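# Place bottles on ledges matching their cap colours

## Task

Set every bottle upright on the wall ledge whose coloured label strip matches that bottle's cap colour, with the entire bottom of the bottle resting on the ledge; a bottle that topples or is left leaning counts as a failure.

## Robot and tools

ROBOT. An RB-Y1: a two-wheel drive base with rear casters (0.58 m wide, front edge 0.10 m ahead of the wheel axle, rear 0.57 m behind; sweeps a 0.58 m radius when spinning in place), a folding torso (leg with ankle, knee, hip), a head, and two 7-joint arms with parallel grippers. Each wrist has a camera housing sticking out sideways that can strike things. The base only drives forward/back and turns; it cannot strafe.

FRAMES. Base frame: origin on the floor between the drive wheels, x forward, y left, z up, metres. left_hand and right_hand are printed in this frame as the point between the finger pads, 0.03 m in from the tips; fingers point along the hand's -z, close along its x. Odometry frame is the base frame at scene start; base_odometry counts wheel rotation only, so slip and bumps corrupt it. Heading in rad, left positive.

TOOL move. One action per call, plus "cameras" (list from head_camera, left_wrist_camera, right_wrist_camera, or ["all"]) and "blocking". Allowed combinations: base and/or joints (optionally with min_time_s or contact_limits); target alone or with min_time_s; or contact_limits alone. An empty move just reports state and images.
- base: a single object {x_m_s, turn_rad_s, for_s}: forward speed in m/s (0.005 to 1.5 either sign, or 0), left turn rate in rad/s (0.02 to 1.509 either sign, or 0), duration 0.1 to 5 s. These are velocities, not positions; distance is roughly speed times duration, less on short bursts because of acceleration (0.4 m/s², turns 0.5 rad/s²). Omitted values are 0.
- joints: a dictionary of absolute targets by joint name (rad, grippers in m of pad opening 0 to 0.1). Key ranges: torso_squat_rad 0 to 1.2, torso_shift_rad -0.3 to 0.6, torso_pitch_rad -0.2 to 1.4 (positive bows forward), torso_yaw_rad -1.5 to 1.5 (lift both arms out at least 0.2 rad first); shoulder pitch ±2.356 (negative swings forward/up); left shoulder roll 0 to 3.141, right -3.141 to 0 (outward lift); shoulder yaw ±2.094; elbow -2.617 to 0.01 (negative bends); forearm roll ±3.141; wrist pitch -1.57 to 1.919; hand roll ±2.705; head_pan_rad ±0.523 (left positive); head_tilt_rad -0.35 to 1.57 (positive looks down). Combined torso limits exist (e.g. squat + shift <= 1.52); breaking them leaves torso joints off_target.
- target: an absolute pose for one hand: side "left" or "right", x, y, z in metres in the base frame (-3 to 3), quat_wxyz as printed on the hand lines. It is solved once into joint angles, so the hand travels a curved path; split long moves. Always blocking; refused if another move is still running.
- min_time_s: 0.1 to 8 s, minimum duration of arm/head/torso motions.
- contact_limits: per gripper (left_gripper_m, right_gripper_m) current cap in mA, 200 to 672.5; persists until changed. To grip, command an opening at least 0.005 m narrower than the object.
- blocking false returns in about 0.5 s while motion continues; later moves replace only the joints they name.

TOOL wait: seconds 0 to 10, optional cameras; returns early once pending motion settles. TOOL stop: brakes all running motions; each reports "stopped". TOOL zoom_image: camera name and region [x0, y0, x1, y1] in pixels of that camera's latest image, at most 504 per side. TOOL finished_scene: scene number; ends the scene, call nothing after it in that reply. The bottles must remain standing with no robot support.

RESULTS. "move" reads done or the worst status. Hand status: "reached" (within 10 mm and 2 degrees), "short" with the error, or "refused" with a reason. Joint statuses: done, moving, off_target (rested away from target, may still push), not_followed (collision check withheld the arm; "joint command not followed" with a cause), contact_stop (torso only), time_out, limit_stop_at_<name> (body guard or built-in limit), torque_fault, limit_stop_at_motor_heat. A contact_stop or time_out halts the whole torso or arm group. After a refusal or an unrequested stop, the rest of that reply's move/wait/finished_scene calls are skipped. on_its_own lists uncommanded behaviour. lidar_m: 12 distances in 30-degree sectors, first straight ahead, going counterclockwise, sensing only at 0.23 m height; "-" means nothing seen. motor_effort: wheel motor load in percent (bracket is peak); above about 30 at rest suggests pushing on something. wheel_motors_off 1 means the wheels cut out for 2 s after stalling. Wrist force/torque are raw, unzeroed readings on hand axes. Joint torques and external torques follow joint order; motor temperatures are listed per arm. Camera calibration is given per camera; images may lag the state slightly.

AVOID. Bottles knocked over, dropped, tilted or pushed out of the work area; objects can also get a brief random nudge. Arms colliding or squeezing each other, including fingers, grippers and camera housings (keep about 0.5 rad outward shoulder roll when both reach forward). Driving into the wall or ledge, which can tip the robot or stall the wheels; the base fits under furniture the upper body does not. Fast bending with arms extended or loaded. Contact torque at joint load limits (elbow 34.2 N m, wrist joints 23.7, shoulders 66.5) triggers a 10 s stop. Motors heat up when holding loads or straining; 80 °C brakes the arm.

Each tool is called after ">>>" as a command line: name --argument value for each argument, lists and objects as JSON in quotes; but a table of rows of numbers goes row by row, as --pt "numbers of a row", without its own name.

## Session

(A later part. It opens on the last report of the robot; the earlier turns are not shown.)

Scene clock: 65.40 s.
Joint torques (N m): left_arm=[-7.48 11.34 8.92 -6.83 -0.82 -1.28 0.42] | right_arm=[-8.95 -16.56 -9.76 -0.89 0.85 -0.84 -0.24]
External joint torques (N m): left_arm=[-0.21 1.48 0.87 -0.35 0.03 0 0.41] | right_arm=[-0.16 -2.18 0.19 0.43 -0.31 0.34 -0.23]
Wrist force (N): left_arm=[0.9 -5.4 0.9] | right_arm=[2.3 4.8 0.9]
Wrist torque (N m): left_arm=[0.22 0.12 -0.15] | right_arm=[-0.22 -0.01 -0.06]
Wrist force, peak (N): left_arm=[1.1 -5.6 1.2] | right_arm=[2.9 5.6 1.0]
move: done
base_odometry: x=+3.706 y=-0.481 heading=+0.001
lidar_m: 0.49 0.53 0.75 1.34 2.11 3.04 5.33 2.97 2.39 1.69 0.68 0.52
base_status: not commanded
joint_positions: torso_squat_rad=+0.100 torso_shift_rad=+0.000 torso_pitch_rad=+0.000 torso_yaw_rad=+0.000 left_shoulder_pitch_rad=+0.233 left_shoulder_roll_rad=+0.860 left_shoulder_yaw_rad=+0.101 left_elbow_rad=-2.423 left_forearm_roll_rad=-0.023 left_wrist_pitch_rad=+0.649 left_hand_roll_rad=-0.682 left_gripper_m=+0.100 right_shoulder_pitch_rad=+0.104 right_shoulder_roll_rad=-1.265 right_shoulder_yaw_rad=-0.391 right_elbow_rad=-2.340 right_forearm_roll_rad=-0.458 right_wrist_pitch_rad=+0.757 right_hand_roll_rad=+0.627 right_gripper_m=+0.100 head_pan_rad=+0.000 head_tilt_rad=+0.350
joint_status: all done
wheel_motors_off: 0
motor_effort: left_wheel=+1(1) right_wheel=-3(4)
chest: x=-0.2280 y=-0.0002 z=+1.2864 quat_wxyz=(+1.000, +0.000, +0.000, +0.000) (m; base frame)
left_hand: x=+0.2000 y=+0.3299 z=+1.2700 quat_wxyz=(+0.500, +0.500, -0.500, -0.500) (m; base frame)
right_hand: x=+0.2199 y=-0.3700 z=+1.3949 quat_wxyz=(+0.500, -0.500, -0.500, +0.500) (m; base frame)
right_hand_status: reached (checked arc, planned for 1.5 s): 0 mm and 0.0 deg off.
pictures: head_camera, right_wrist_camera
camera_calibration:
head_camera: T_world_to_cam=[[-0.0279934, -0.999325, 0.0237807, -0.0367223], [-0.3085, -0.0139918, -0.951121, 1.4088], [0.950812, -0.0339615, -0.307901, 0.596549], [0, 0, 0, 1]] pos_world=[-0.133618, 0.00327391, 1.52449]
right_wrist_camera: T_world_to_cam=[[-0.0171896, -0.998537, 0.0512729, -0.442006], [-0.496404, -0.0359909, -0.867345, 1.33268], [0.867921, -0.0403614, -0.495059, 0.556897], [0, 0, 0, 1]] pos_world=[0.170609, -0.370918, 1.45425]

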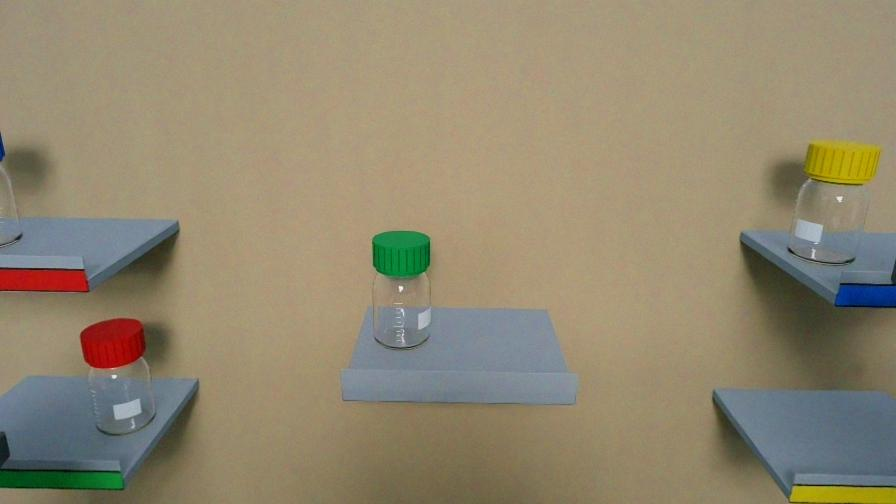

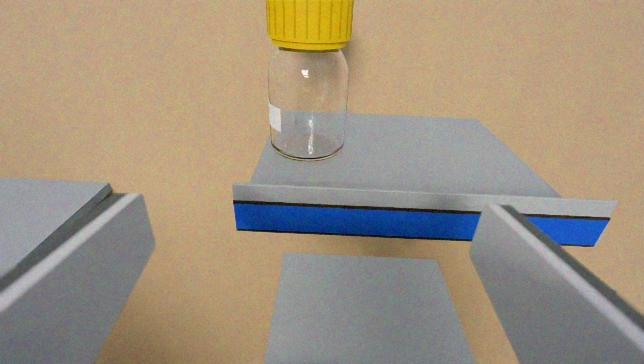

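>>> move --target '{"side": "right", "x": 0.32, "y": -0.369, "z": 1.395, "quat_wxyz": [0.5, -0.5, -0.5, 0.5]}' --min_time_s 1.2 --cameras '["right_wrist_camera"]'

Scene clock: 68.80 s.
Joint torques (N m): left_arm=[-7.35 11.64 8.9 -6.93 -0.8 -1.28 0.43] | right_arm=[-15.21 -15.52 -8.42 -2.22 1.1 -1.39 0.22]
External joint torques (N m): left_arm=[-0.08 1.77 0.84 -0.45 0.05 0 0.42] | right_arm=[-0.37 -0.17 2.78 0.1 0.04 -0.19 0.23]
Wrist force (N): left_arm=[0.9 -5.1 1.0] | right_arm=[3.3 4.9 0.8]
Wrist torque (N m): left_arm=[0.20 0.12 -0.16] | right_arm=[-0.28 0.11 -0.16]
Wrist force, peak (N): left_arm=[0.9 -5.4 1.3] | right_arm=[4.0 5.6 0.9]
move: done
base_odometry: x=+3.706 y=-0.481 heading=+0.001
lidar_m: 0.50 0.53 0.75 1.33 2.11 3.05 5.34 2.97 2.39 1.68 0.68 0.52
base_status: not commanded
joint_positions: torso_squat_rad=+0.100 torso_shift_rad=+0.000 torso_pitch_rad=+0.000 torso_yaw_rad=+0.000 left_shoulder_pitch_rad=+0.233 left_shoulder_roll_rad=+0.860 left_shoulder_yaw_rad=+0.101 left_elbow_rad=-2.423 left_forearm_roll_rad=-0.023 left_wrist_pitch_rad=+0.649 left_hand_roll_rad=-0.682 left_gripper_m=+0.100 right_shoulder_pitch_rad=-0.421 right_shoulder_roll_rad=-1.255 right_shoulder_yaw_rad=+0.095 right_elbow_rad=-1.946 right_forearm_roll_rad=-0.383 right_wrist_pitch_rad=+0.674 right_hand_roll_rad=+0.641 right_gripper_m=+0.100 head_pan_rad=+0.000 head_tilt_rad=+0.350
joint_status: all done
wheel_motors_off: 0
motor_effort: left_wheel=+1(1) right_wheel=-3(4)
chest: x=-0.2280 y=-0.0002 z=+1.2864 quat_wxyz=(+1.000, +0.000, +0.000, +0.000) (m; base frame)
left_hand: x=+0.2000 y=+0.3299 z=+1.2700 quat_wxyz=(+0.500, +0.500, -0.500, -0.500) (m; base frame)
right_hand: x=+0.3193 y=-0.3689 z=+1.3951 quat_wxyz=(+0.500, -0.500, -0.500, +0.500) (m; base frame)
right_hand_status: reached (checked arc, planned for 1.2 s): 1 mm and 0.0 deg off.
pictures: right_wrist_camera
camera_calibration:
right_wrist_camera: T_world_to_cam=[[-0.0163617, -0.998516, 0.0519417, -0.440397], [-0.496164, -0.0369932, -0.86744, 1.38194], [0.868075, -0.0399644, -0.494822, 0.470528], [0, 0, 0, 1]] pos_world=[0.270011, -0.369817, 1.45446]

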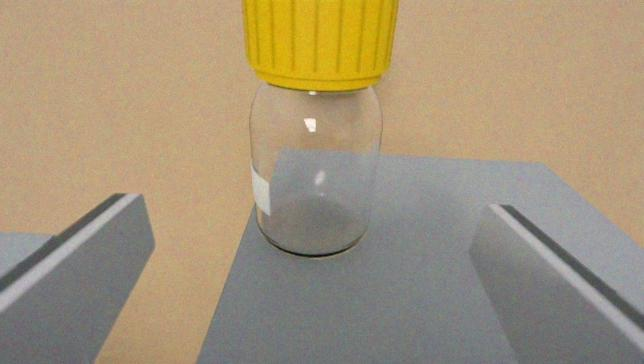

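>>> move --target '{"side": "right", "x": 0.418, "y": -0.369, "z": 1.395, "quat_wxyz": [0.5, -0.5, -0.5, 0.5]}' --min_time_s 1.5 --cameras '["right_wrist_camera", "head_camera"]'

Scene clock: 72.77 s.
Joint torques (N m): left_arm=[-7.46 11.22 8.09 -6.69 -0.82 -1.38 0.59] | right_arm=[-21.64 4.14 1.55 1.3 0.07 -4.2 -0.54]
External joint torques (N m): left_arm=[-0.12 1.35 0.04 -0.23 0.02 -0.1 0.58] | right_arm=[-0.94 18.42 11.59 5.64 -0.66 -2.62 -0.53]
Wrist force (N): left_arm=[1.0 -5.1 1.1] | right_arm=[-7.3 -7.1 106.6]
Wrist torque (N m): left_arm=[0.19 0.13 -0.15] | right_arm=[4.19 -0.47 0.16]
Wrist force, peak (N): left_arm=[1.1 -6.4 -0.9] | right_arm=[-8.1 -7.0 110.9]
move: done
base_odometry: x=+3.706 y=-0.481 heading=+0.000
lidar_m: 0.50 0.53 0.75 1.33 2.11 3.04 5.34 2.97 2.40 1.70 0.69 0.51
base_status: not commanded
joint_positions: torso_squat_rad=+0.101 torso_shift_rad=-0.002 torso_pitch_rad=-0.005 torso_yaw_rad=-0.002 left_shoulder_pitch_rad=+0.233 left_shoulder_roll_rad=+0.860 left_shoulder_yaw_rad=+0.101 left_elbow_rad=-2.423 left_forearm_roll_rad=-0.023 left_wrist_pitch_rad=+0.649 left_hand_roll_rad=-0.682 left_gripper_m=+0.100 right_shoulder_pitch_rad=-0.819 right_shoulder_roll_rad=-1.045 right_shoulder_yaw_rad=+0.319 right_elbow_rad=-1.437 right_forearm_roll_rad=-0.461 right_wrist_pitch_rad=+0.528 right_hand_roll_rad=+0.906 right_gripper_m=+0.100 head_pan_rad=+0.000 head_tilt_rad=+0.350
joint_status: all done
wheel_motors_off: 0
motor_effort: left_wheel=+1(28) right_wheel=+31(32)
chest: x=-0.2311 y=-0.0003 z=+1.2864 quat_wxyz=(+1.000, +0.000, -0.002, -0.001) (m; base frame)
left_hand: x=+0.1975 y=+0.3293 z=+1.2720 quat_wxyz=(+0.498, +0.501, -0.502, -0.499) (m; base frame)
right_hand: x=+0.4126 y=-0.3723 z=+1.4004 quat_wxyz=(+0.499, -0.504, -0.500, +0.497) (m; base frame)
right_hand_status: reached (checked arc, planned for 1.5 s): 8 mm and 0.6 deg off.
pictures: head_camera, right_wrist_camera
camera_calibration:
head_camera: T_world_to_cam=[[-0.0295603, -0.999282, 0.0237116, -0.037058], [-0.304016, -0.01361, -0.95257, 1.4107], [0.952208, -0.035367, -0.303395, 0.593994], [0, 0, 0, 1]] pos_world=[-0.137825, 0.00317603, 1.52489]
right_wrist_camera: T_world_to_cam=[[-0.023756, -0.998286, 0.0534809, -0.441527], [-0.488931, -0.03506, -0.871618, 1.43634], [0.871999, -0.0468546, -0.48726, 0.377266], [0, 0, 0, 1]] pos_world=[0.362808, -0.372736, 1.45938]

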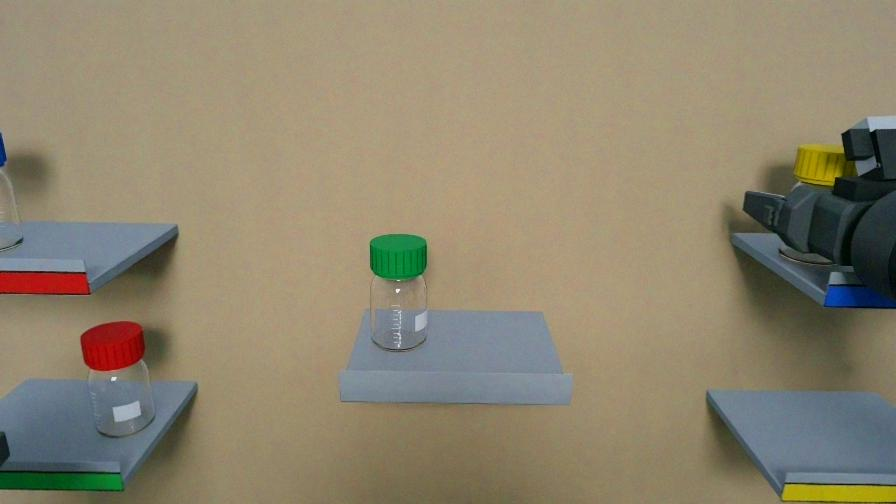

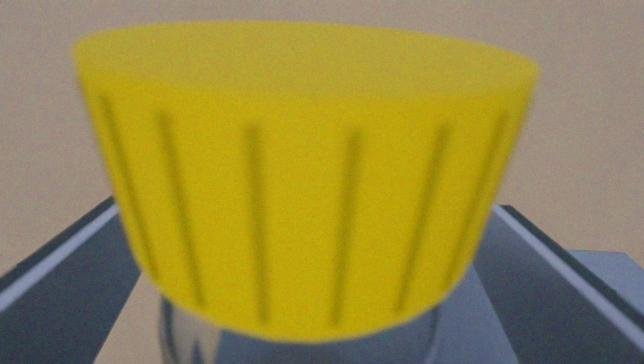

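>>> move --target '{"side": "right", "x": 0.385, "y": -0.369, "z": 1.398, "quat_wxyz": [0.5, -0.5, -0.5, 0.5]}' --min_time_s 1.0 --cameras '["right_wrist_camera", "head_camera"]'

>>> zoom_image --camera "head_camera" --region '[700, 90, 896, 330]'

Scene clock: 76.40 s.
Joint torques (N m): left_arm=[-7.3 11.19 8.1 -6.67 -0.86 -1.39 0.57] | right_arm=[-16.88 -16.59 -10.45 -3.54 0.82 -1.03 0.01]
External joint torques (N m): left_arm=[-0.03 1.33 0.05 -0.19 -0.02 -0.1 0.56] | right_arm=[2.28 -1.95 0.19 0.19 -0.02 0.46 0.01]
Wrist force (N): left_arm=[0.8 -5.0 1.0] | right_arm=[3.0 4.4 1.2]
Wrist torque (N m): left_arm=[0.19 0.10 -0.15] | right_arm=[-0.24 0.08 -0.09]
Wrist force, peak (N): left_arm=[1.0 -5.5 1.1] | right_arm=[-6.4 -6.7 107.3]
move: done
base_odometry: x=+3.706 y=-0.481 heading=+0.001
lidar_m: 0.49 0.52 0.74 1.33 2.11 3.04 5.34 2.97 2.40 1.69 0.69 0.52
base_status: not commanded
joint_positions: torso_squat_rad=+0.100 torso_shift_rad=+0.000 torso_pitch_rad=+0.000 torso_yaw_rad=+0.000 left_shoulder_pitch_rad=+0.233 left_shoulder_roll_rad=+0.860 left_shoulder_yaw_rad=+0.101 left_elbow_rad=-2.423 left_forearm_roll_rad=-0.023 left_wrist_pitch_rad=+0.649 left_hand_roll_rad=-0.682 left_gripper_m=+0.100 right_shoulder_pitch_rad=-0.717 right_shoulder_roll_rad=-1.108 right_shoulder_yaw_rad=+0.274 right_elbow_rad=-1.599 right_forearm_roll_rad=-0.443 right_wrist_pitch_rad=+0.586 right_hand_roll_rad=+0.829 right_gripper_m=+0.100 head_pan_rad=+0.000 head_tilt_rad=+0.350
joint_status: all done
wheel_motors_off: 0
motor_effort: left_wheel=+3(3) right_wheel=+3(32)
chest: x=-0.2282 y=-0.0001 z=+1.2864 quat_wxyz=(+1.000, +0.000, +0.000, +0.000) (m; base frame)
left_hand: x=+0.1999 y=+0.3300 z=+1.2702 quat_wxyz=(+0.500, +0.500, -0.500, -0.500) (m; base frame)
right_hand: x=+0.3893 y=-0.3678 z=+1.3958 quat_wxyz=(+0.500, -0.498, -0.499, +0.502) (m; base frame)
right_hand_status: reached (checked arc, planned for 1.0 s): 5 mm and 0.3 deg off.
pictures: head_camera, right_wrist_camera
camera_calibration:
head_camera: T_world_to_cam=[[-0.0280641, -0.99932, 0.0238952, -0.0367144], [-0.308084, -0.014094, -0.951255, 1.40897], [0.950945, -0.0340578, -0.307479, 0.596217], [0, 0, 0, 1]] pos_world=[-0.133919, 0.00347436, 1.52449]
right_wrist_camera: T_world_to_cam=[[-0.0136574, -0.998548, 0.0521058, -0.439466], [-0.50006, -0.0383051, -0.865143, 1.41522], [0.865883, -0.0378716, -0.498811, 0.417357], [0, 0, 0, 1]] pos_world=[0.340309, -0.368811, 1.45545]

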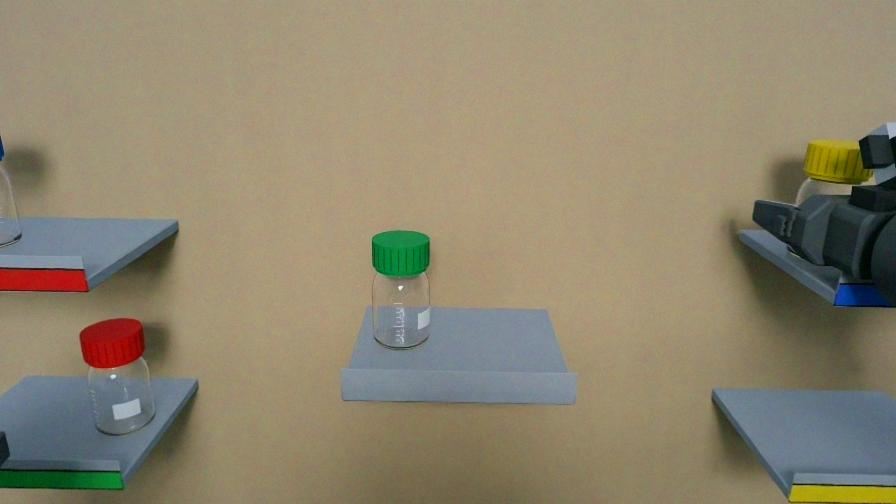

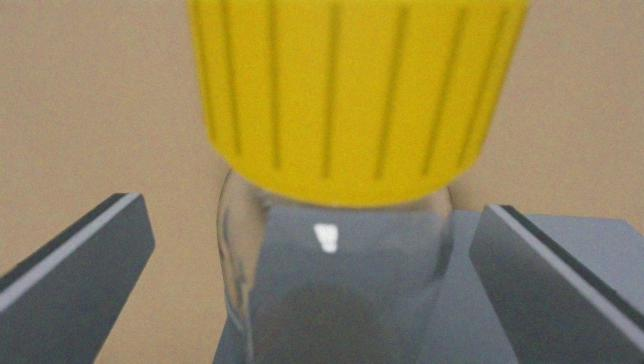

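Scaled by 2.100 from the camera's 896x504 image, which has a finer 1280x720 frame.

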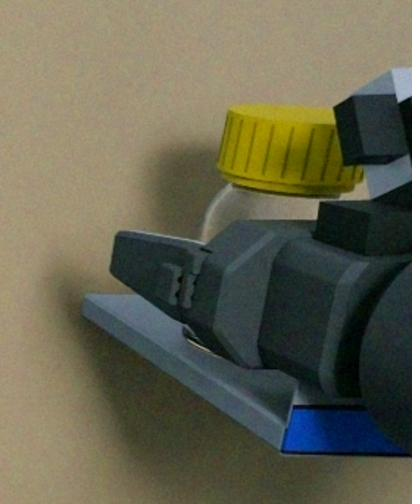

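>>> move --target '{"side": "right", "x": 0.375, "y": -0.378, "z": 1.43, "quat_wxyz": [0.5, -0.5, -0.5, 0.5]}' --min_time_s 1.0 --cameras '["right_wrist_camera", "head_camera"]'

>>> zoom_image --camera "head_camera" --region '[700, 90, 896, 330]'

Scene clock: 83.13 s.
Joint torques (N m): left_arm=[-7.08 11.02 8.34 -6.86 -0.91 -1.44 0.64] | right_arm=[-18.55 -16.86 -11 -2.77 0.6 -1.3 0.19]
External joint torques (N m): left_arm=[0.2 1.15 0.28 -0.38 -0.06 -0.16 0.63] | right_arm=[-0.22 -1.96 -0.18 0.1 -0.27 0.21 0.2]
Wrist force (N): left_arm=[0.8 -5.2 0.8] | right_arm=[2.5 5.2 0.5]
Wrist torque (N m): left_arm=[0.21 0.11 -0.14] | right_arm=[-0.32 0.02 -0.19]
Wrist force, peak (N): left_arm=[0.9 -5.5 0.9] | right_arm=[3.4 5.2 1.6]
move: done
base_odometry: x=+3.706 y=-0.481 heading=+0.001
lidar_m: 0.50 0.53 0.75 1.34 2.10 3.04 5.34 2.97 2.39 1.70 0.68 0.51
base_status: not commanded
joint_positions: torso_squat_rad=+0.100 torso_shift_rad=+0.000 torso_pitch_rad=+0.000 torso_yaw_rad=+0.000 left_shoulder_pitch_rad=+0.233 left_shoulder_roll_rad=+0.860 left_shoulder_yaw_rad=+0.101 left_elbow_rad=-2.423 left_forearm_roll_rad=-0.023 left_wrist_pitch_rad=+0.649 left_hand_roll_rad=-0.682 left_gripper_m=+0.100 right_shoulder_pitch_rad=-0.740 right_shoulder_roll_rad=-1.197 right_shoulder_yaw_rad=+0.255 right_elbow_rad=-1.634 right_forearm_roll_rad=-0.546 right_wrist_pitch_rad=+0.623 right_hand_roll_rad=+0.847 right_gripper_m=+0.100 head_pan_rad=+0.000 head_tilt_rad=+0.350
joint_status: all done
wheel_motors_off: 0
motor_effort: left_wheel=+3(3) right_wheel=+2(3)
chest: x=-0.2282 y=-0.0001 z=+1.2864 quat_wxyz=(+1.000, +0.000, +0.000, +0.000) (m; base frame)
left_hand: x=+0.1999 y=+0.3300 z=+1.2702 quat_wxyz=(+0.500, +0.500, -0.500, -0.500) (m; base frame)
right_hand: x=+0.3751 y=-0.3779 z=+1.4297 quat_wxyz=(+0.500, -0.500, -0.500, +0.500) (m; base frame)
right_hand_status: reached (checked arc, planned for 1.0 s): 0 mm and 0.0 deg off.
pictures: head_camera, right_wrist_camera
camera_calibration:
head_camera: T_world_to_cam=[[-0.0280674, -0.99932, 0.0238961, -0.0367162], [-0.308114, -0.0140927, -0.951245, 1.40895], [0.950935, -0.0340617, -0.307509, 0.596262], [0, 0, 0, 1]] pos_world=[-0.133919, 0.00347437, 1.52449]
right_wrist_camera: T_world_to_cam=[[-0.0170842, -0.998529, 0.0514516, -0.449314], [-0.496524, -0.0361928, -0.867268, 1.43956], [0.867855, -0.0403635, -0.495176, 0.439349], [0, 0, 0, 1]] pos_world=[0.325809, -0.378818, 1.48915]

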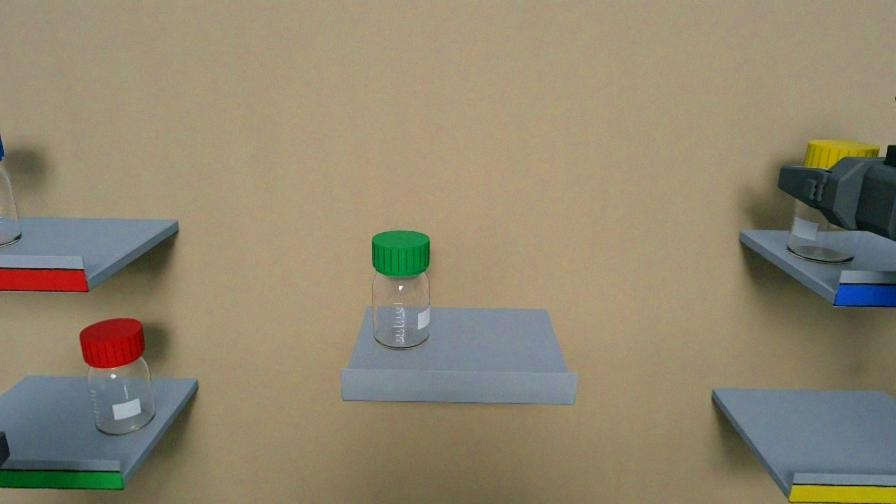

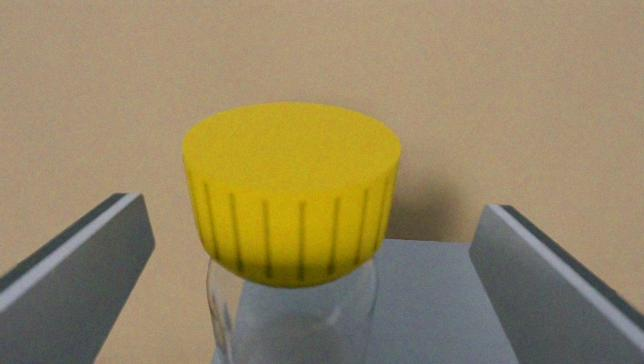

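Scaled by 2.100 from the camera's 896x504 image, which has a finer 1280x720 frame.

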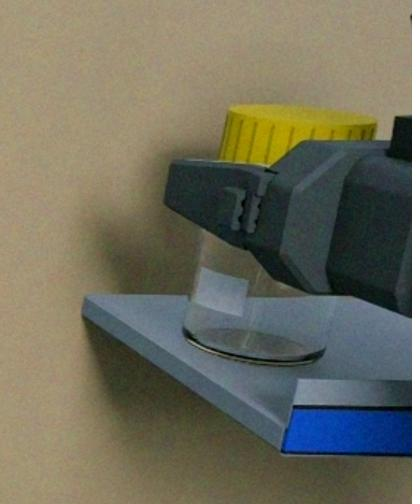

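>>> move --target '{"side": "right", "x": 0.388, "y": -0.373, "z": 1.435, "quat_wxyz": [0.5, -0.5, -0.5, 0.5]}' --min_time_s 0.8 --cameras '["right_wrist_camera"]'

>>> move --joints '{"right_gripper_m": 0.035}' --contact_limits '{"right_gripper_m": 400}' --cameras '["right_wrist_camera", "head_camera"]'

Scene clock: 86.27 s.
Joint torques (N m): left_arm=[-7.24 11.11 7.85 -6.82 -1.03 -1.44 0.41] | right_arm=[-19.54 -14.35 -7.67 -2.58 0.5 -1.29 0.06]
External joint torques (N m): left_arm=[0.03 1.25 -0.21 -0.34 -0.18 -0.15 0.4] | right_arm=[-0.35 0.12 2.89 0.56 -0.34 0.27 0.07]
Wrist force (N): left_arm=[0.8 -5.0 1.1] | right_arm=[3.4 4.6 0.4]
Wrist torque (N m): left_arm=[0.17 0.12 -0.14] | right_arm=[-0.17 0.09 -0.28]
Wrist force, peak (N): left_arm=[1.3 -5.5 1.1] | right_arm=[3.9 5.3 0.7]
move: done
base_odometry: x=+3.706 y=-0.481 heading=+0.001
lidar_m: 0.50 0.53 0.75 1.33 2.11 3.04 5.34 2.97 2.39 1.69 0.68 0.51
base_status: not commanded
joint_positions: torso_squat_rad=+0.100 torso_shift_rad=+0.000 torso_pitch_rad=+0.000 torso_yaw_rad=+0.000 left_shoulder_pitch_rad=+0.233 left_shoulder_roll_rad=+0.860 left_shoulder_yaw_rad=+0.101 left_elbow_rad=-2.423 left_forearm_roll_rad=-0.023 left_wrist_pitch_rad=+0.649 left_hand_roll_rad=-0.682 left_gripper_m=+0.100 right_shoulder_pitch_rad=-0.808 right_shoulder_roll_rad=-1.161 right_shoulder_yaw_rad=+0.287 right_elbow_rad=-1.570 right_forearm_roll_rad=-0.554 right_wrist_pitch_rad=+0.624 right_hand_roll_rad=+0.883 right_gripper_m=+0.100 head_pan_rad=+0.000 head_tilt_rad=+0.350
joint_status: all done
wheel_motors_off: 0
motor_effort: left_wheel=+3(3) right_wheel=+2(3)
chest: x=-0.2282 y=-0.0001 z=+1.2864 quat_wxyz=(+1.000, +0.000, +0.000, +0.000) (m; base frame)
left_hand: x=+0.1999 y=+0.3300 z=+1.2702 quat_wxyz=(+0.500, +0.500, -0.500, -0.500) (m; base frame)
right_hand: x=+0.3879 y=-0.3732 z=+1.4352 quat_wxyz=(+0.500, -0.500, -0.500, +0.500) (m; base frame)
right_hand_status: reached (checked arc, planned for 0.8 s): 0 mm and 0.0 deg off.
pictures: right_wrist_camera
camera_calibration:
right_wrist_camera: T_world_to_cam=[[-0.0172545, -0.998529, 0.0514028, -0.444551], [-0.495903, -0.036095, -0.867628, 1.45108], [0.868207, -0.0404613, -0.49455, 0.4301], [0, 0, 0, 1]] pos_world=[0.338509, -0.374118, 1.49456]

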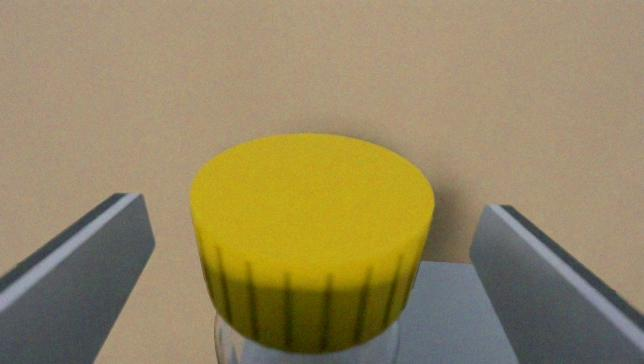

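Scene clock: 87.53 s.
Joint torques (N m): left_arm=[-7.1 10.93 8.18 -6.75 -0.78 -1.33 0.52] | right_arm=[-19.63 -14.76 -7.32 -2.4 0.65 -1.2 0.1]
External joint torques (N m): left_arm=[0.18 1.07 0.12 -0.27 0.07 -0.05 0.5] | right_arm=[-0.45 -0.28 3.24 0.75 -0.19 0.35 0.11]
Wrist force (N): left_arm=[1.0 -5.4 0.9] | right_arm=[3.0 4.2 1.3]
Wrist torque (N m): left_arm=[0.22 0.14 -0.15] | right_arm=[-0.21 -0.03 -0.21]
Wrist force, peak (N): left_arm=[0.8 -5.4 1.2] | right_arm=[3.0 5.5 0.6]
move: off_target
base_odometry: x=+3.706 y=-0.481 heading=+0.001
lidar_m: 0.50 0.52 0.74 1.34 2.11 3.04 5.34 2.97 2.40 1.70 0.69 0.52
base_status: not commanded
joint_positions: torso_squat_rad=+0.100 torso_shift_rad=+0.000 torso_pitch_rad=+0.000 torso_yaw_rad=+0.000 left_shoulder_pitch_rad=+0.233 left_shoulder_roll_rad=+0.860 left_shoulder_yaw_rad=+0.101 left_elbow_rad=-2.423 left_forearm_roll_rad=-0.023 left_wrist_pitch_rad=+0.649 left_hand_roll_rad=-0.682 left_gripper_m=+0.100 right_shoulder_pitch_rad=-0.808 right_shoulder_roll_rad=-1.161 right_shoulder_yaw_rad=+0.287 right_elbow_rad=-1.570 right_forearm_roll_rad=-0.554 right_wrist_pitch_rad=+0.624 right_hand_roll_rad=+0.883 right_gripper_m=+0.053 head_pan_rad=+0.000 head_tilt_rad=+0.350
joint_status: right_gripper_m off_target (ended at +0.053, target +0.035)
wheel_motors_off: 0
motor_effort: left_wheel=+3(3) right_wheel=+2(3)
contact_limits: right_gripper_m 400 mA
chest: x=-0.2282 y=-0.0001 z=+1.2864 quat_wxyz=(+1.000, +0.000, +0.000, +0.000) (m; base frame)
left_hand: x=+0.1999 y=+0.3300 z=+1.2702 quat_wxyz=(+0.500, +0.500, -0.500, -0.500) (m; base frame)
right_hand: x=+0.3879 y=-0.3732 z=+1.4352 quat_wxyz=(+0.500, -0.500, -0.500, +0.500) (m; base frame)
pictures: head_camera, right_wrist_camera
camera_calibration:
head_camera: T_world_to_cam=[[-0.0280674, -0.99932, 0.0238961, -0.0367162], [-0.308114, -0.0140927, -0.951245, 1.40895], [0.950935, -0.0340617, -0.307509, 0.596262], [0, 0, 0, 1]] pos_world=[-0.133919, 0.00347437, 1.52449]
right_wrist_camera: T_world_to_cam=[[-0.0172545, -0.998529, 0.0514028, -0.444452], [-0.495903, -0.036095, -0.867628, 1.45109], [0.868207, -0.0404613, -0.49455, 0.430104], [0, 0, 0, 1]] pos_world=[0.338509, -0.374018, 1.49456]

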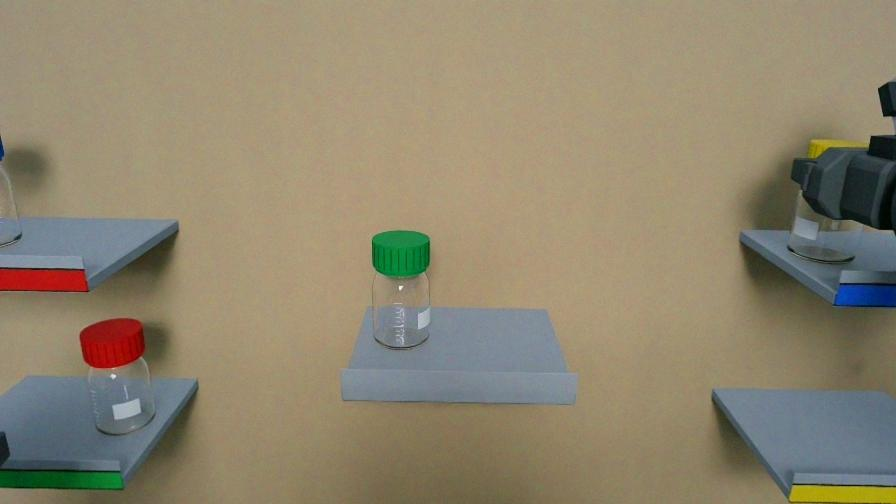

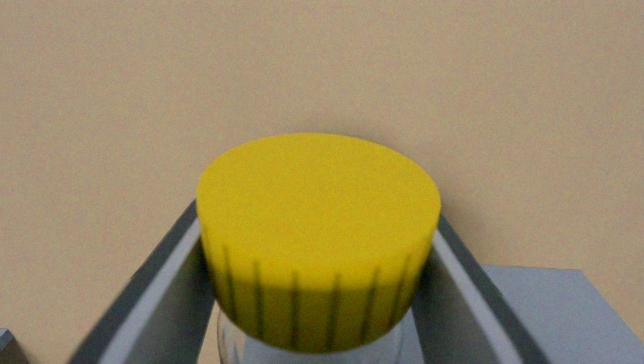

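>>> move --target '{"side": "right", "x": 0.388, "y": -0.373, "z": 1.475, "quat_wxyz": [0.5, -0.5, -0.5, 0.5]}' --min_time_s 1.0 --cameras '["right_wrist_camera", "head_camera"]'

>>> move --target '{"side": "right", "x": 0.24, "y": -0.40, "z": 1.475, "quat_wxyz": [0.5, -0.5, -0.5, 0.5]}' --min_time_s 1.5 --cameras '["right_wrist_camera", "head_camera"]'

Scene clock: 89.87 s.
Joint torques (N m): left_arm=[-7.42 11.06 8.01 -6.85 -0.85 -1.34 0.42] | right_arm=[-21.05 -16.29 -7.42 -2.32 0.64 -1.48 0.07]
External joint torques (N m): left_arm=[-0.14 1.19 -0.04 -0.37 0 -0.06 0.41] | right_arm=[-1.59 -2.47 2.82 0.41 -0.18 0.15 0.08]
Wrist force (N): left_arm=[0.9 -5.1 0.9] | right_arm=[1.9 6.2 1.1]
Wrist torque (N m): left_arm=[0.18 0.11 -0.16] | right_arm=[-0.25 -0.06 -0.20]
Wrist force, peak (N): left_arm=[1.1 -5.6 1.2] | right_arm=[3.3 6.8 1.8]
move: done
base_odometry: x=+3.706 y=-0.481 heading=+0.001
lidar_m: 0.50 0.53 0.74 1.34 2.11 3.04 5.35 2.96 2.39 1.69 0.69 0.52
base_status: not commanded
joint_positions: torso_squat_rad=+0.100 torso_shift_rad=+0.000 torso_pitch_rad=+0.000 torso_yaw_rad=+0.000 left_shoulder_pitch_rad=+0.233 left_shoulder_roll_rad=+0.860 left_shoulder_yaw_rad=+0.101 left_elbow_rad=-2.423 left_forearm_roll_rad=-0.023 left_wrist_pitch_rad=+0.649 left_hand_roll_rad=-0.682 left_gripper_m=+0.100 right_shoulder_pitch_rad=-0.926 right_shoulder_roll_rad=-1.191 right_shoulder_yaw_rad=+0.312 right_elbow_rad=-1.521 right_forearm_roll_rad=-0.658 right_wrist_pitch_rad=+0.674 right_hand_roll_rad=+0.950 right_gripper_m=+0.053 head_pan_rad=+0.000 head_tilt_rad=+0.350
joint_status: all done
wheel_motors_off: 0
motor_effort: left_wheel=+3(3) right_wheel=+2(3)
contact_limits: right_gripper_m 400 mA
chest: x=-0.2281 y=-0.0002 z=+1.2864 quat_wxyz=(+1.000, +0.000, +0.000, +0.000) (m; base frame)
left_hand: x=+0.1999 y=+0.3300 z=+1.2702 quat_wxyz=(+0.500, +0.500, -0.500, -0.500) (m; base frame)
right_hand: x=+0.3879 y=-0.3730 z=+1.4748 quat_wxyz=(+0.500, -0.500, -0.500, +0.499) (m; base frame)
right_hand_status: reached (checked arc, planned for 1.0 s): 0 mm and 0.1 deg off.
pictures: head_camera, right_wrist_camera
camera_calibration:
head_camera: T_world_to_cam=[[-0.0279692, -0.999324, 0.0238666, -0.0367554], [-0.308203, -0.0140916, -0.951216, 1.40893], [0.950909, -0.0339605, -0.3076, 0.596299], [0, 0, 0, 1]] pos_world=[-0.133819, 0.00337415, 1.52449]
right_wrist_camera: T_world_to_cam=[[-0.0177057, -0.99855, 0.050831, -0.445365], [-0.495587, -0.0353896, -0.867837, 1.48593], [0.868378, -0.0405569, -0.494242, 0.449126], [0, 0, 0, 1]] pos_world=[0.338509, -0.373918, 1.53416]

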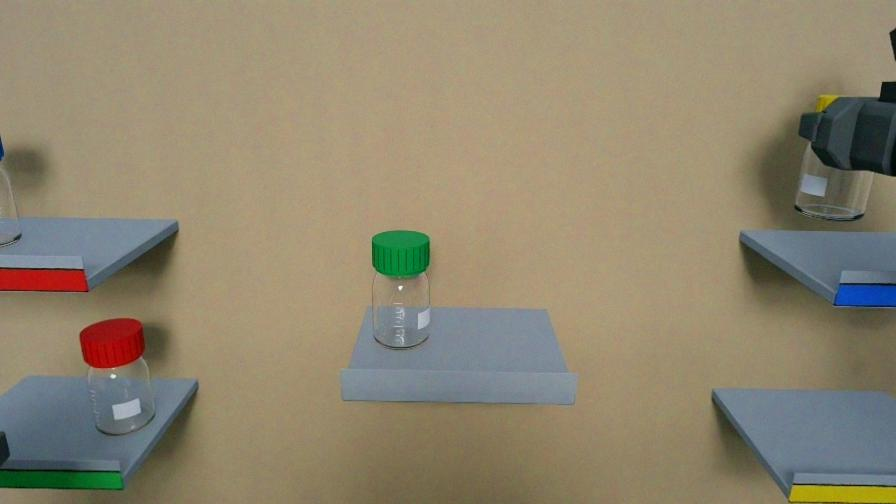

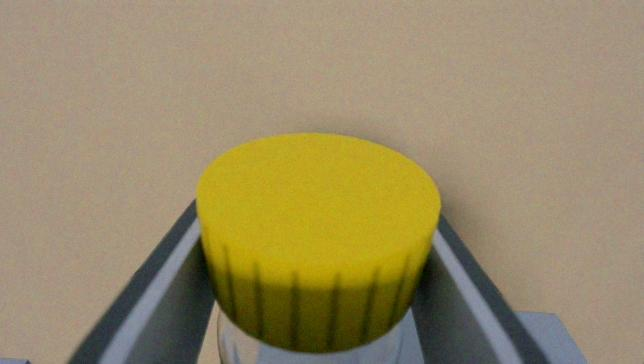

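Scene clock: 91.73 s.
Joint torques (N m): left_arm=[-7.32 10.93 8.18 -6.84 -0.86 -1.3 0.48] | right_arm=[-8.88 -18.16 -10.28 0.71 1.03 -1.35 0.08]
External joint torques (N m): left_arm=[-0.04 1.06 0.13 -0.36 -0.02 -0.02 0.46] | right_arm=[1.1 -1.93 0.28 0.12 -0.01 0.01 0.08]
Wrist force (N): left_arm=[1.1 -5.3 1.0] | right_arm=[2.9 5.6 0.2]
Wrist torque (N m): left_arm=[0.21 0.15 -0.13] | right_arm=[-0.17 0.00 -0.02]
Wrist force, peak (N): left_arm=[0.9 -5.5 1.0] | right_arm=[2.8 7.2 0.2]
move: done
base_odometry: x=+3.706 y=-0.481 heading=+0.001
lidar_m: 0.50 0.53 0.74 1.34 2.11 3.05 5.34 2.97 2.39 1.70 0.69 0.51
base_status: not commanded
joint_positions: torso_squat_rad=+0.100 torso_shift_rad=+0.000 torso_pitch_rad=+0.000 torso_yaw_rad=+0.000 left_shoulder_pitch_rad=+0.233 left_shoulder_roll_rad=+0.860 left_shoulder_yaw_rad=+0.101 left_elbow_rad=-2.423 left_forearm_roll_rad=-0.023 left_wrist_pitch_rad=+0.649 left_hand_roll_rad=-0.682 left_gripper_m=+0.100 right_shoulder_pitch_rad=-0.021 right_shoulder_roll_rad=-1.482 right_shoulder_yaw_rad=-0.465 right_elbow_rad=-2.110 right_forearm_roll_rad=-0.785 right_wrist_pitch_rad=+0.715 right_hand_roll_rad=+0.740 right_gripper_m=+0.053 head_pan_rad=+0.000 head_tilt_rad=+0.350
joint_status: all done
wheel_motors_off: 0
motor_effort: left_wheel=+3(3) right_wheel=+1(2)
contact_limits: right_gripper_m 400 mA
chest: x=-0.2280 y=-0.0002 z=+1.2864 quat_wxyz=(+1.000, +0.000, +0.000, +0.000) (m; base frame)
left_hand: x=+0.2000 y=+0.3300 z=+1.2701 quat_wxyz=(+0.500, +0.500, -0.500, -0.500) (m; base frame)
right_hand: x=+0.2400 y=-0.4000 z=+1.4750 quat_wxyz=(+0.500, -0.501, -0.500, +0.499) (m; base frame)
right_hand_status: reached (checked arc, planned for 1.5 s): 0 mm and 0.1 deg off.
pictures: head_camera, right_wrist_camera
camera_calibration:
head_camera: T_world_to_cam=[[-0.027997, -0.999325, 0.0237756, -0.0366178], [-0.30829, -0.0139933, -0.95119, 1.40891], [0.95088, -0.0339602, -0.30769, 0.596336], [0, 0, 0, 1]] pos_world=[-0.133718, 0.00337392, 1.52449]
right_wrist_camera: T_world_to_cam=[[-0.0183533, -0.998544, 0.0507248, -0.474566], [-0.495329, -0.0349892, -0.868001, 1.41226], [0.868512, -0.0410561, -0.493965, 0.575831], [0, 0, 0, 1]] pos_world=[0.190708, -0.40082, 1.53436]

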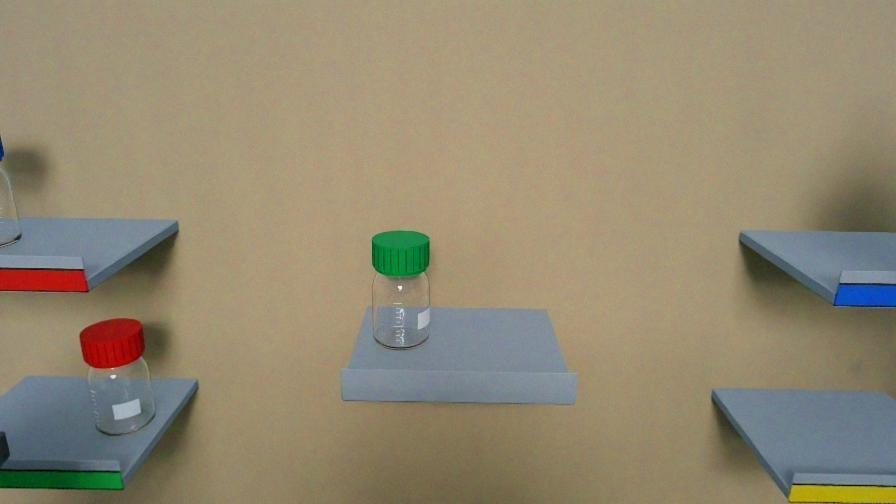

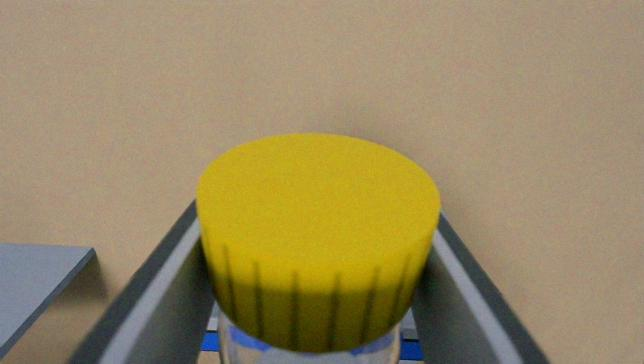

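>>> move --target '{"side": "right", "x": 0.21, "y": -0.42, "z": 1.38, "quat_wxyz": [0.5, -0.5, -0.5, 0.5]}' --min_time_s 1.0 --cameras '[]'

>>> move --target '{"side": "right", "x": 0.21, "y": -0.43, "z": 1.268, "quat_wxyz": [0.5, -0.5, -0.5, 0.5]}' --min_time_s 1.0 --cameras '["right_wrist_camera", "head_camera"]'

Scene clock: 95.77 s.
Joint torques (N m): left_arm=[-7.6 10.72 7.96 -6.61 -0.84 -1.41 0.56] | right_arm=[-6.35 -16.29 -10.53 -2.61 0.91 -1.65 -0.02]
External joint torques (N m): left_arm=[-0.33 0.85 -0.09 -0.13 0.01 -0.13 0.55] | right_arm=[1.09 -1.22 -0.44 -0.28 0.11 -0.08 -0.01]
Wrist force (N): left_arm=[0.9 -4.8 1.0] | right_arm=[2.9 5.9 0.1]
Wrist torque (N m): left_arm=[0.14 0.12 -0.13] | right_arm=[-0.16 0.06 -0.23]
Wrist force, peak (N): left_arm=[1.3 -5.4 1.3] | right_arm=[2.8 7.4 0.6]
move: done
base_odometry: x=+3.706 y=-0.481 heading=+0.001
lidar_m: 0.50 0.52 0.75 1.34 2.11 3.04 5.34 2.97 2.39 1.69 0.68 0.51
base_status: not commanded
joint_positions: torso_squat_rad=+0.100 torso_shift_rad=+0.000 torso_pitch_rad=+0.000 torso_yaw_rad=+0.000 left_shoulder_pitch_rad=+0.233 left_shoulder_roll_rad=+0.860 left_shoulder_yaw_rad=+0.101 left_elbow_rad=-2.423 left_forearm_roll_rad=-0.023 left_wrist_pitch_rad=+0.649 left_hand_roll_rad=-0.682 left_gripper_m=+0.100 right_shoulder_pitch_rad=+0.251 right_shoulder_roll_rad=-1.169 right_shoulder_yaw_rad=-0.543 right_elbow_rad=-2.240 right_forearm_roll_rad=-0.661 right_wrist_pitch_rad=+0.596 right_hand_roll_rad=+0.897 right_gripper_m=+0.053 head_pan_rad=+0.000 head_tilt_rad=+0.350
joint_status: all done
wheel_motors_off: 0
motor_effort: left_wheel=+3(3) right_wheel=+1(2)
contact_limits: right_gripper_m 400 mA
chest: x=-0.2280 y=-0.0002 z=+1.2864 quat_wxyz=(+1.000, +0.000, +0.000, +0.000) (m; base frame)
left_hand: x=+0.2000 y=+0.3300 z=+1.2701 quat_wxyz=(+0.500, +0.500, -0.500, -0.500) (m; base frame)
right_hand: x=+0.2103 y=-0.4201 z=+1.3801 quat_wxyz=(+0.501, -0.501, -0.499, +0.499) (m; base frame)
right_hand_status: reached (checked arc, planned for 1.0 s): 0 mm and 0.2 deg off.
pictures: none
No camera images: "cameras" was empty.

Scene clock: 97.10 s.
Joint torques (N m): left_arm=[-7.5 11.02 8.33 -6.79 -0.78 -1.38 0.49] | right_arm=[-5.83 -14.93 -7.81 -5.29 0.45 -1.89 -0.05]
External joint torques (N m): left_arm=[-0.23 1.15 0.28 -0.31 0.06 -0.1 0.47] | right_arm=[0.72 -1.05 1.88 0.37 -0.02 -0.17 -0.04]
Wrist force (N): left_arm=[1.1 -5.4 1.0] | right_arm=[2.6 6.4 1.3]
Wrist torque (N m): left_arm=[0.21 0.15 -0.14] | right_arm=[-0.23 -0.02 -0.26]
Wrist force, peak (N): left_arm=[1.1 -5.4 1.0] | right_arm=[2.9 7.2 0.2]
move: done
base_odometry: x=+3.706 y=-0.481 heading=+0.001
lidar_m: 0.50 0.52 0.75 1.34 2.10 3.04 5.34 2.98 2.39 1.69 0.68 0.51
base_status: not commanded
joint_positions: torso_squat_rad=+0.100 torso_shift_rad=+0.000 torso_pitch_rad=+0.000 torso_yaw_rad=+0.000 left_shoulder_pitch_rad=+0.233 left_shoulder_roll_rad=+0.860 left_shoulder_yaw_rad=+0.101 left_elbow_rad=-2.423 left_forearm_roll_rad=-0.023 left_wrist_pitch_rad=+0.649 left_hand_roll_rad=-0.682 left_gripper_m=+0.100 right_shoulder_pitch_rad=+0.324 right_shoulder_roll_rad=-0.931 right_shoulder_yaw_rad=-0.338 right_elbow_rad=-2.139 right_forearm_roll_rad=-0.477 right_wrist_pitch_rad=+0.332 right_hand_roll_rad=+1.028 right_gripper_m=+0.053 head_pan_rad=+0.000 head_tilt_rad=+0.350
joint_status: all done
wheel_motors_off: 0
motor_effort: left_wheel=+3(3) right_wheel=+0(2)
contact_limits: right_gripper_m 400 mA
chest: x=-0.2280 y=-0.0002 z=+1.2864 quat_wxyz=(+1.000, +0.000, +0.000, +0.000) (m; base frame)
left_hand: x=+0.2000 y=+0.3300 z=+1.2701 quat_wxyz=(+0.500, +0.500, -0.500, -0.500) (m; base frame)
right_hand: x=+0.2098 y=-0.4300 z=+1.2680 quat_wxyz=(+0.500, -0.500, -0.500, +0.500) (m; base frame)
right_hand_status: reached (checked arc, planned for 1.0 s): 0 mm and 0.1 deg off.
pictures: head_camera, right_wrist_camera
camera_calibration:
head_camera: T_world_to_cam=[[-0.027997, -0.999325, 0.0237756, -0.0366178], [-0.30829, -0.0139933, -0.95119, 1.40891], [0.95088, -0.0339602, -0.30769, 0.596336], [0, 0, 0, 1]] pos_world=[-0.133718, 0.00337392, 1.52449]
right_wrist_camera: T_world_to_cam=[[-0.0177676, -0.998508, 0.051628, -0.495959], [-0.496932, -0.0359881, -0.867043, 1.21521], [0.867608, -0.0410609, -0.495551, 0.500872], [0, 0, 0, 1]] pos_world=[0.160506, -0.43092, 1.32745]

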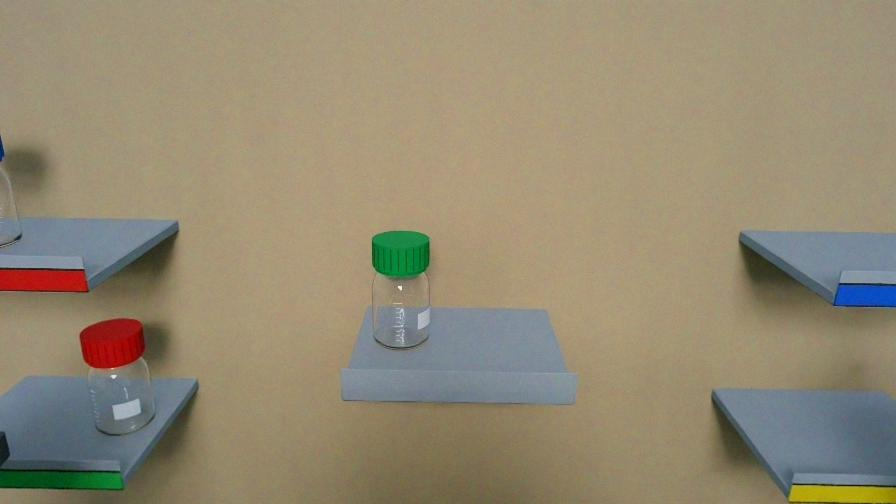

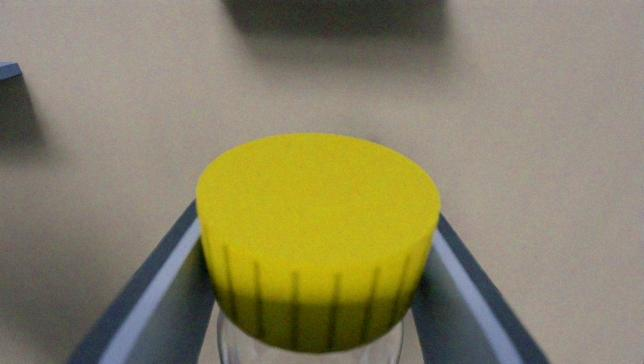

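>>> move --target '{"side": "right", "x": 0.30, "y": -0.43, "z": 1.268, "quat_wxyz": [0.5, -0.5, -0.5, 0.5]}' --min_time_s 1.0 --cameras '[]'

>>> move --joints '{"head_pan_rad": -0.45, "head_tilt_rad": 0.45}' --cameras '["right_wrist_camera", "head_camera"]'

>>> zoom_image --camera "head_camera" --region '[440, 150, 840, 450]'

Scene clock: 99.07 s.
Joint torques (N m): left_arm=[-7.42 11.25 7.88 -6.59 -0.78 -1.32 0.57] | right_arm=[-13.51 -18.06 -7.66 -5.83 0.54 -2.07 0]
External joint torques (N m): left_arm=[-0.15 1.38 -0.18 -0.11 0.07 -0.04 0.56] | right_arm=[-1.17 -2.24 2.29 0.29 0.08 -0.32 0.01]
Wrist force (N): left_arm=[0.6 -5.1 0.9] | right_arm=[3.2 6.4 0.4]
Wrist torque (N m): left_arm=[0.20 0.09 -0.14] | right_arm=[-0.23 0.11 -0.26]
Wrist force, peak (N): left_arm=[1.1 -5.5 1.2] | right_arm=[3.6 7.1 1.1]
move: done
base_odometry: x=+3.706 y=-0.481 heading=+0.001
lidar_m: 0.50 0.53 0.75 1.33 2.10 3.04 5.34 2.98 2.39 1.69 0.69 0.51
base_status: not commanded
joint_positions: torso_squat_rad=+0.100 torso_shift_rad=+0.000 torso_pitch_rad=+0.000 torso_yaw_rad=+0.000 left_shoulder_pitch_rad=+0.233 left_shoulder_roll_rad=+0.860 left_shoulder_yaw_rad=+0.101 left_elbow_rad=-2.423 left_forearm_roll_rad=-0.023 left_wrist_pitch_rad=+0.649 left_hand_roll_rad=-0.682 left_gripper_m=+0.100 right_shoulder_pitch_rad=-0.065 right_shoulder_roll_rad=-0.953 right_shoulder_yaw_rad=-0.107 right_elbow_rad=-1.819 right_forearm_roll_rad=-0.452 right_wrist_pitch_rad=+0.335 right_hand_roll_rad=+1.056 right_gripper_m=+0.053 head_pan_rad=+0.000 head_tilt_rad=+0.350
joint_status: all done
wheel_motors_off: 0
motor_effort: left_wheel=+3(3) right_wheel=+0(2)
contact_limits: right_gripper_m 400 mA
chest: x=-0.2280 y=-0.0002 z=+1.2864 quat_wxyz=(+1.000, +0.000, +0.000, +0.000) (m; base frame)
left_hand: x=+0.2000 y=+0.3300 z=+1.2701 quat_wxyz=(+0.500, +0.500, -0.500, -0.500) (m; base frame)
right_hand: x=+0.2990 y=-0.4299 z=+1.2680 quat_wxyz=(+0.500, -0.500, -0.500, +0.500) (m; base frame)
right_hand_status: reached (checked arc, planned for 1.0 s): 1 mm and 0.1 deg off.
pictures: none
No camera images: "cameras" was empty.

Scene clock: 100.03 s.
Joint torques (N m): left_arm=[-7.53 11.16 7.86 -6.78 -0.82 -1.38 0.45] | right_arm=[-12.88 -18.15 -8.17 -5.99 0.49 -1.92 0.07]
External joint torques (N m): left_arm=[-0.26 1.29 -0.2 -0.3 0.02 -0.09 0.44] | right_arm=[-0.55 -2.34 1.78 0.12 0.03 -0.17 0.08]
Wrist force (N): left_arm=[0.8 -5.1 0.7] | right_arm=[2.9 6.2 0.5]
Wrist torque (N m): left_arm=[0.20 0.13 -0.15] | right_arm=[-0.22 0.01 -0.26]
Wrist force, peak (N): left_arm=[1.1 -5.3 0.9] | right_arm=[3.2 7.5 1.3]
move: done
base_odometry: x=+3.706 y=-0.481 heading=+0.001
lidar_m: 0.50 0.52 0.75 1.34 2.11 3.04 5.34 2.97 2.39 1.69 0.69 0.51
base_status: not commanded
joint_positions: torso_squat_rad=+0.100 torso_shift_rad=+0.000 torso_pitch_rad=+0.000 torso_yaw_rad=+0.000 left_shoulder_pitch_rad=+0.233 left_shoulder_roll_rad=+0.860 left_shoulder_yaw_rad=+0.101 left_elbow_rad=-2.423 left_forearm_roll_rad=-0.023 left_wrist_pitch_rad=+0.649 left_hand_roll_rad=-0.682 left_gripper_m=+0.100 right_shoulder_pitch_rad=-0.065 right_shoulder_roll_rad=-0.953 right_shoulder_yaw_rad=-0.107 right_elbow_rad=-1.819 right_forearm_roll_rad=-0.452 right_wrist_pitch_rad=+0.335 right_hand_roll_rad=+1.056 right_gripper_m=+0.053 head_pan_rad=-0.450 head_tilt_rad=+0.450
joint_status: all done
wheel_motors_off: 0
motor_effort: left_wheel=+2(3) right_wheel=+0(2)
contact_limits: right_gripper_m 400 mA
chest: x=-0.2280 y=-0.0002 z=+1.2864 quat_wxyz=(+1.000, +0.000, +0.000, +0.000) (m; base frame)
left_hand: x=+0.2000 y=+0.3300 z=+1.2701 quat_wxyz=(+0.500, +0.500, -0.500, -0.500) (m; base frame)
right_hand: x=+0.2990 y=-0.4299 z=+1.2680 quat_wxyz=(+0.500, -0.500, -0.500, +0.500) (m; base frame)
pictures: head_camera, right_wrist_camera
camera_calibration:
head_camera: T_world_to_cam=[[-0.457475, -0.888829, 0.0264523, -0.129112], [-0.368089, 0.162206, -0.915532, 1.34359], [0.809461, -0.42857, -0.401373, 0.706325], [0, 0, 0, 1]] pos_world=[-0.136249, -0.029987, 1.51701]
right_wrist_camera: T_world_to_cam=[[-0.0179088, -0.998508, 0.0515908, -0.494188], [-0.496859, -0.0358893, -0.867089, 1.25968], [0.867647, -0.0411619, -0.495475, 0.423243], [0, 0, 0, 1]] pos_world=[0.249806, -0.43082, 1.32745]

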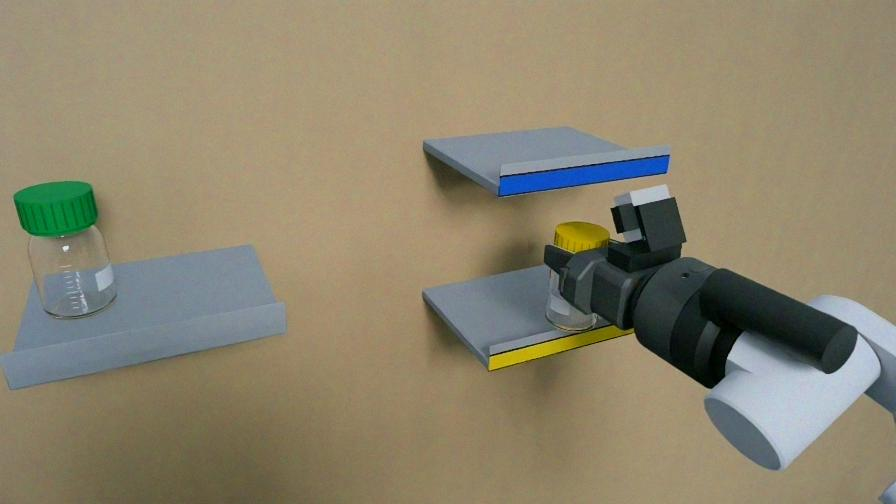

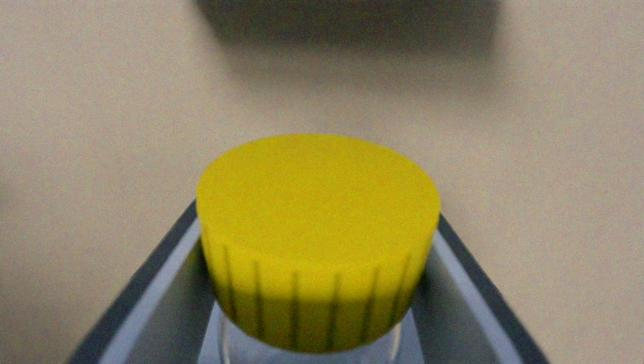

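Scaled by 1.260 from the camera's 896x504 image, which has a finer 1280x720 frame.

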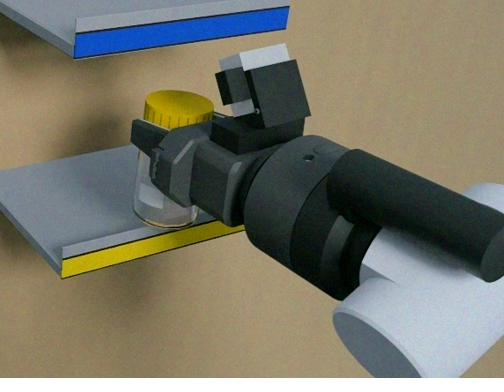

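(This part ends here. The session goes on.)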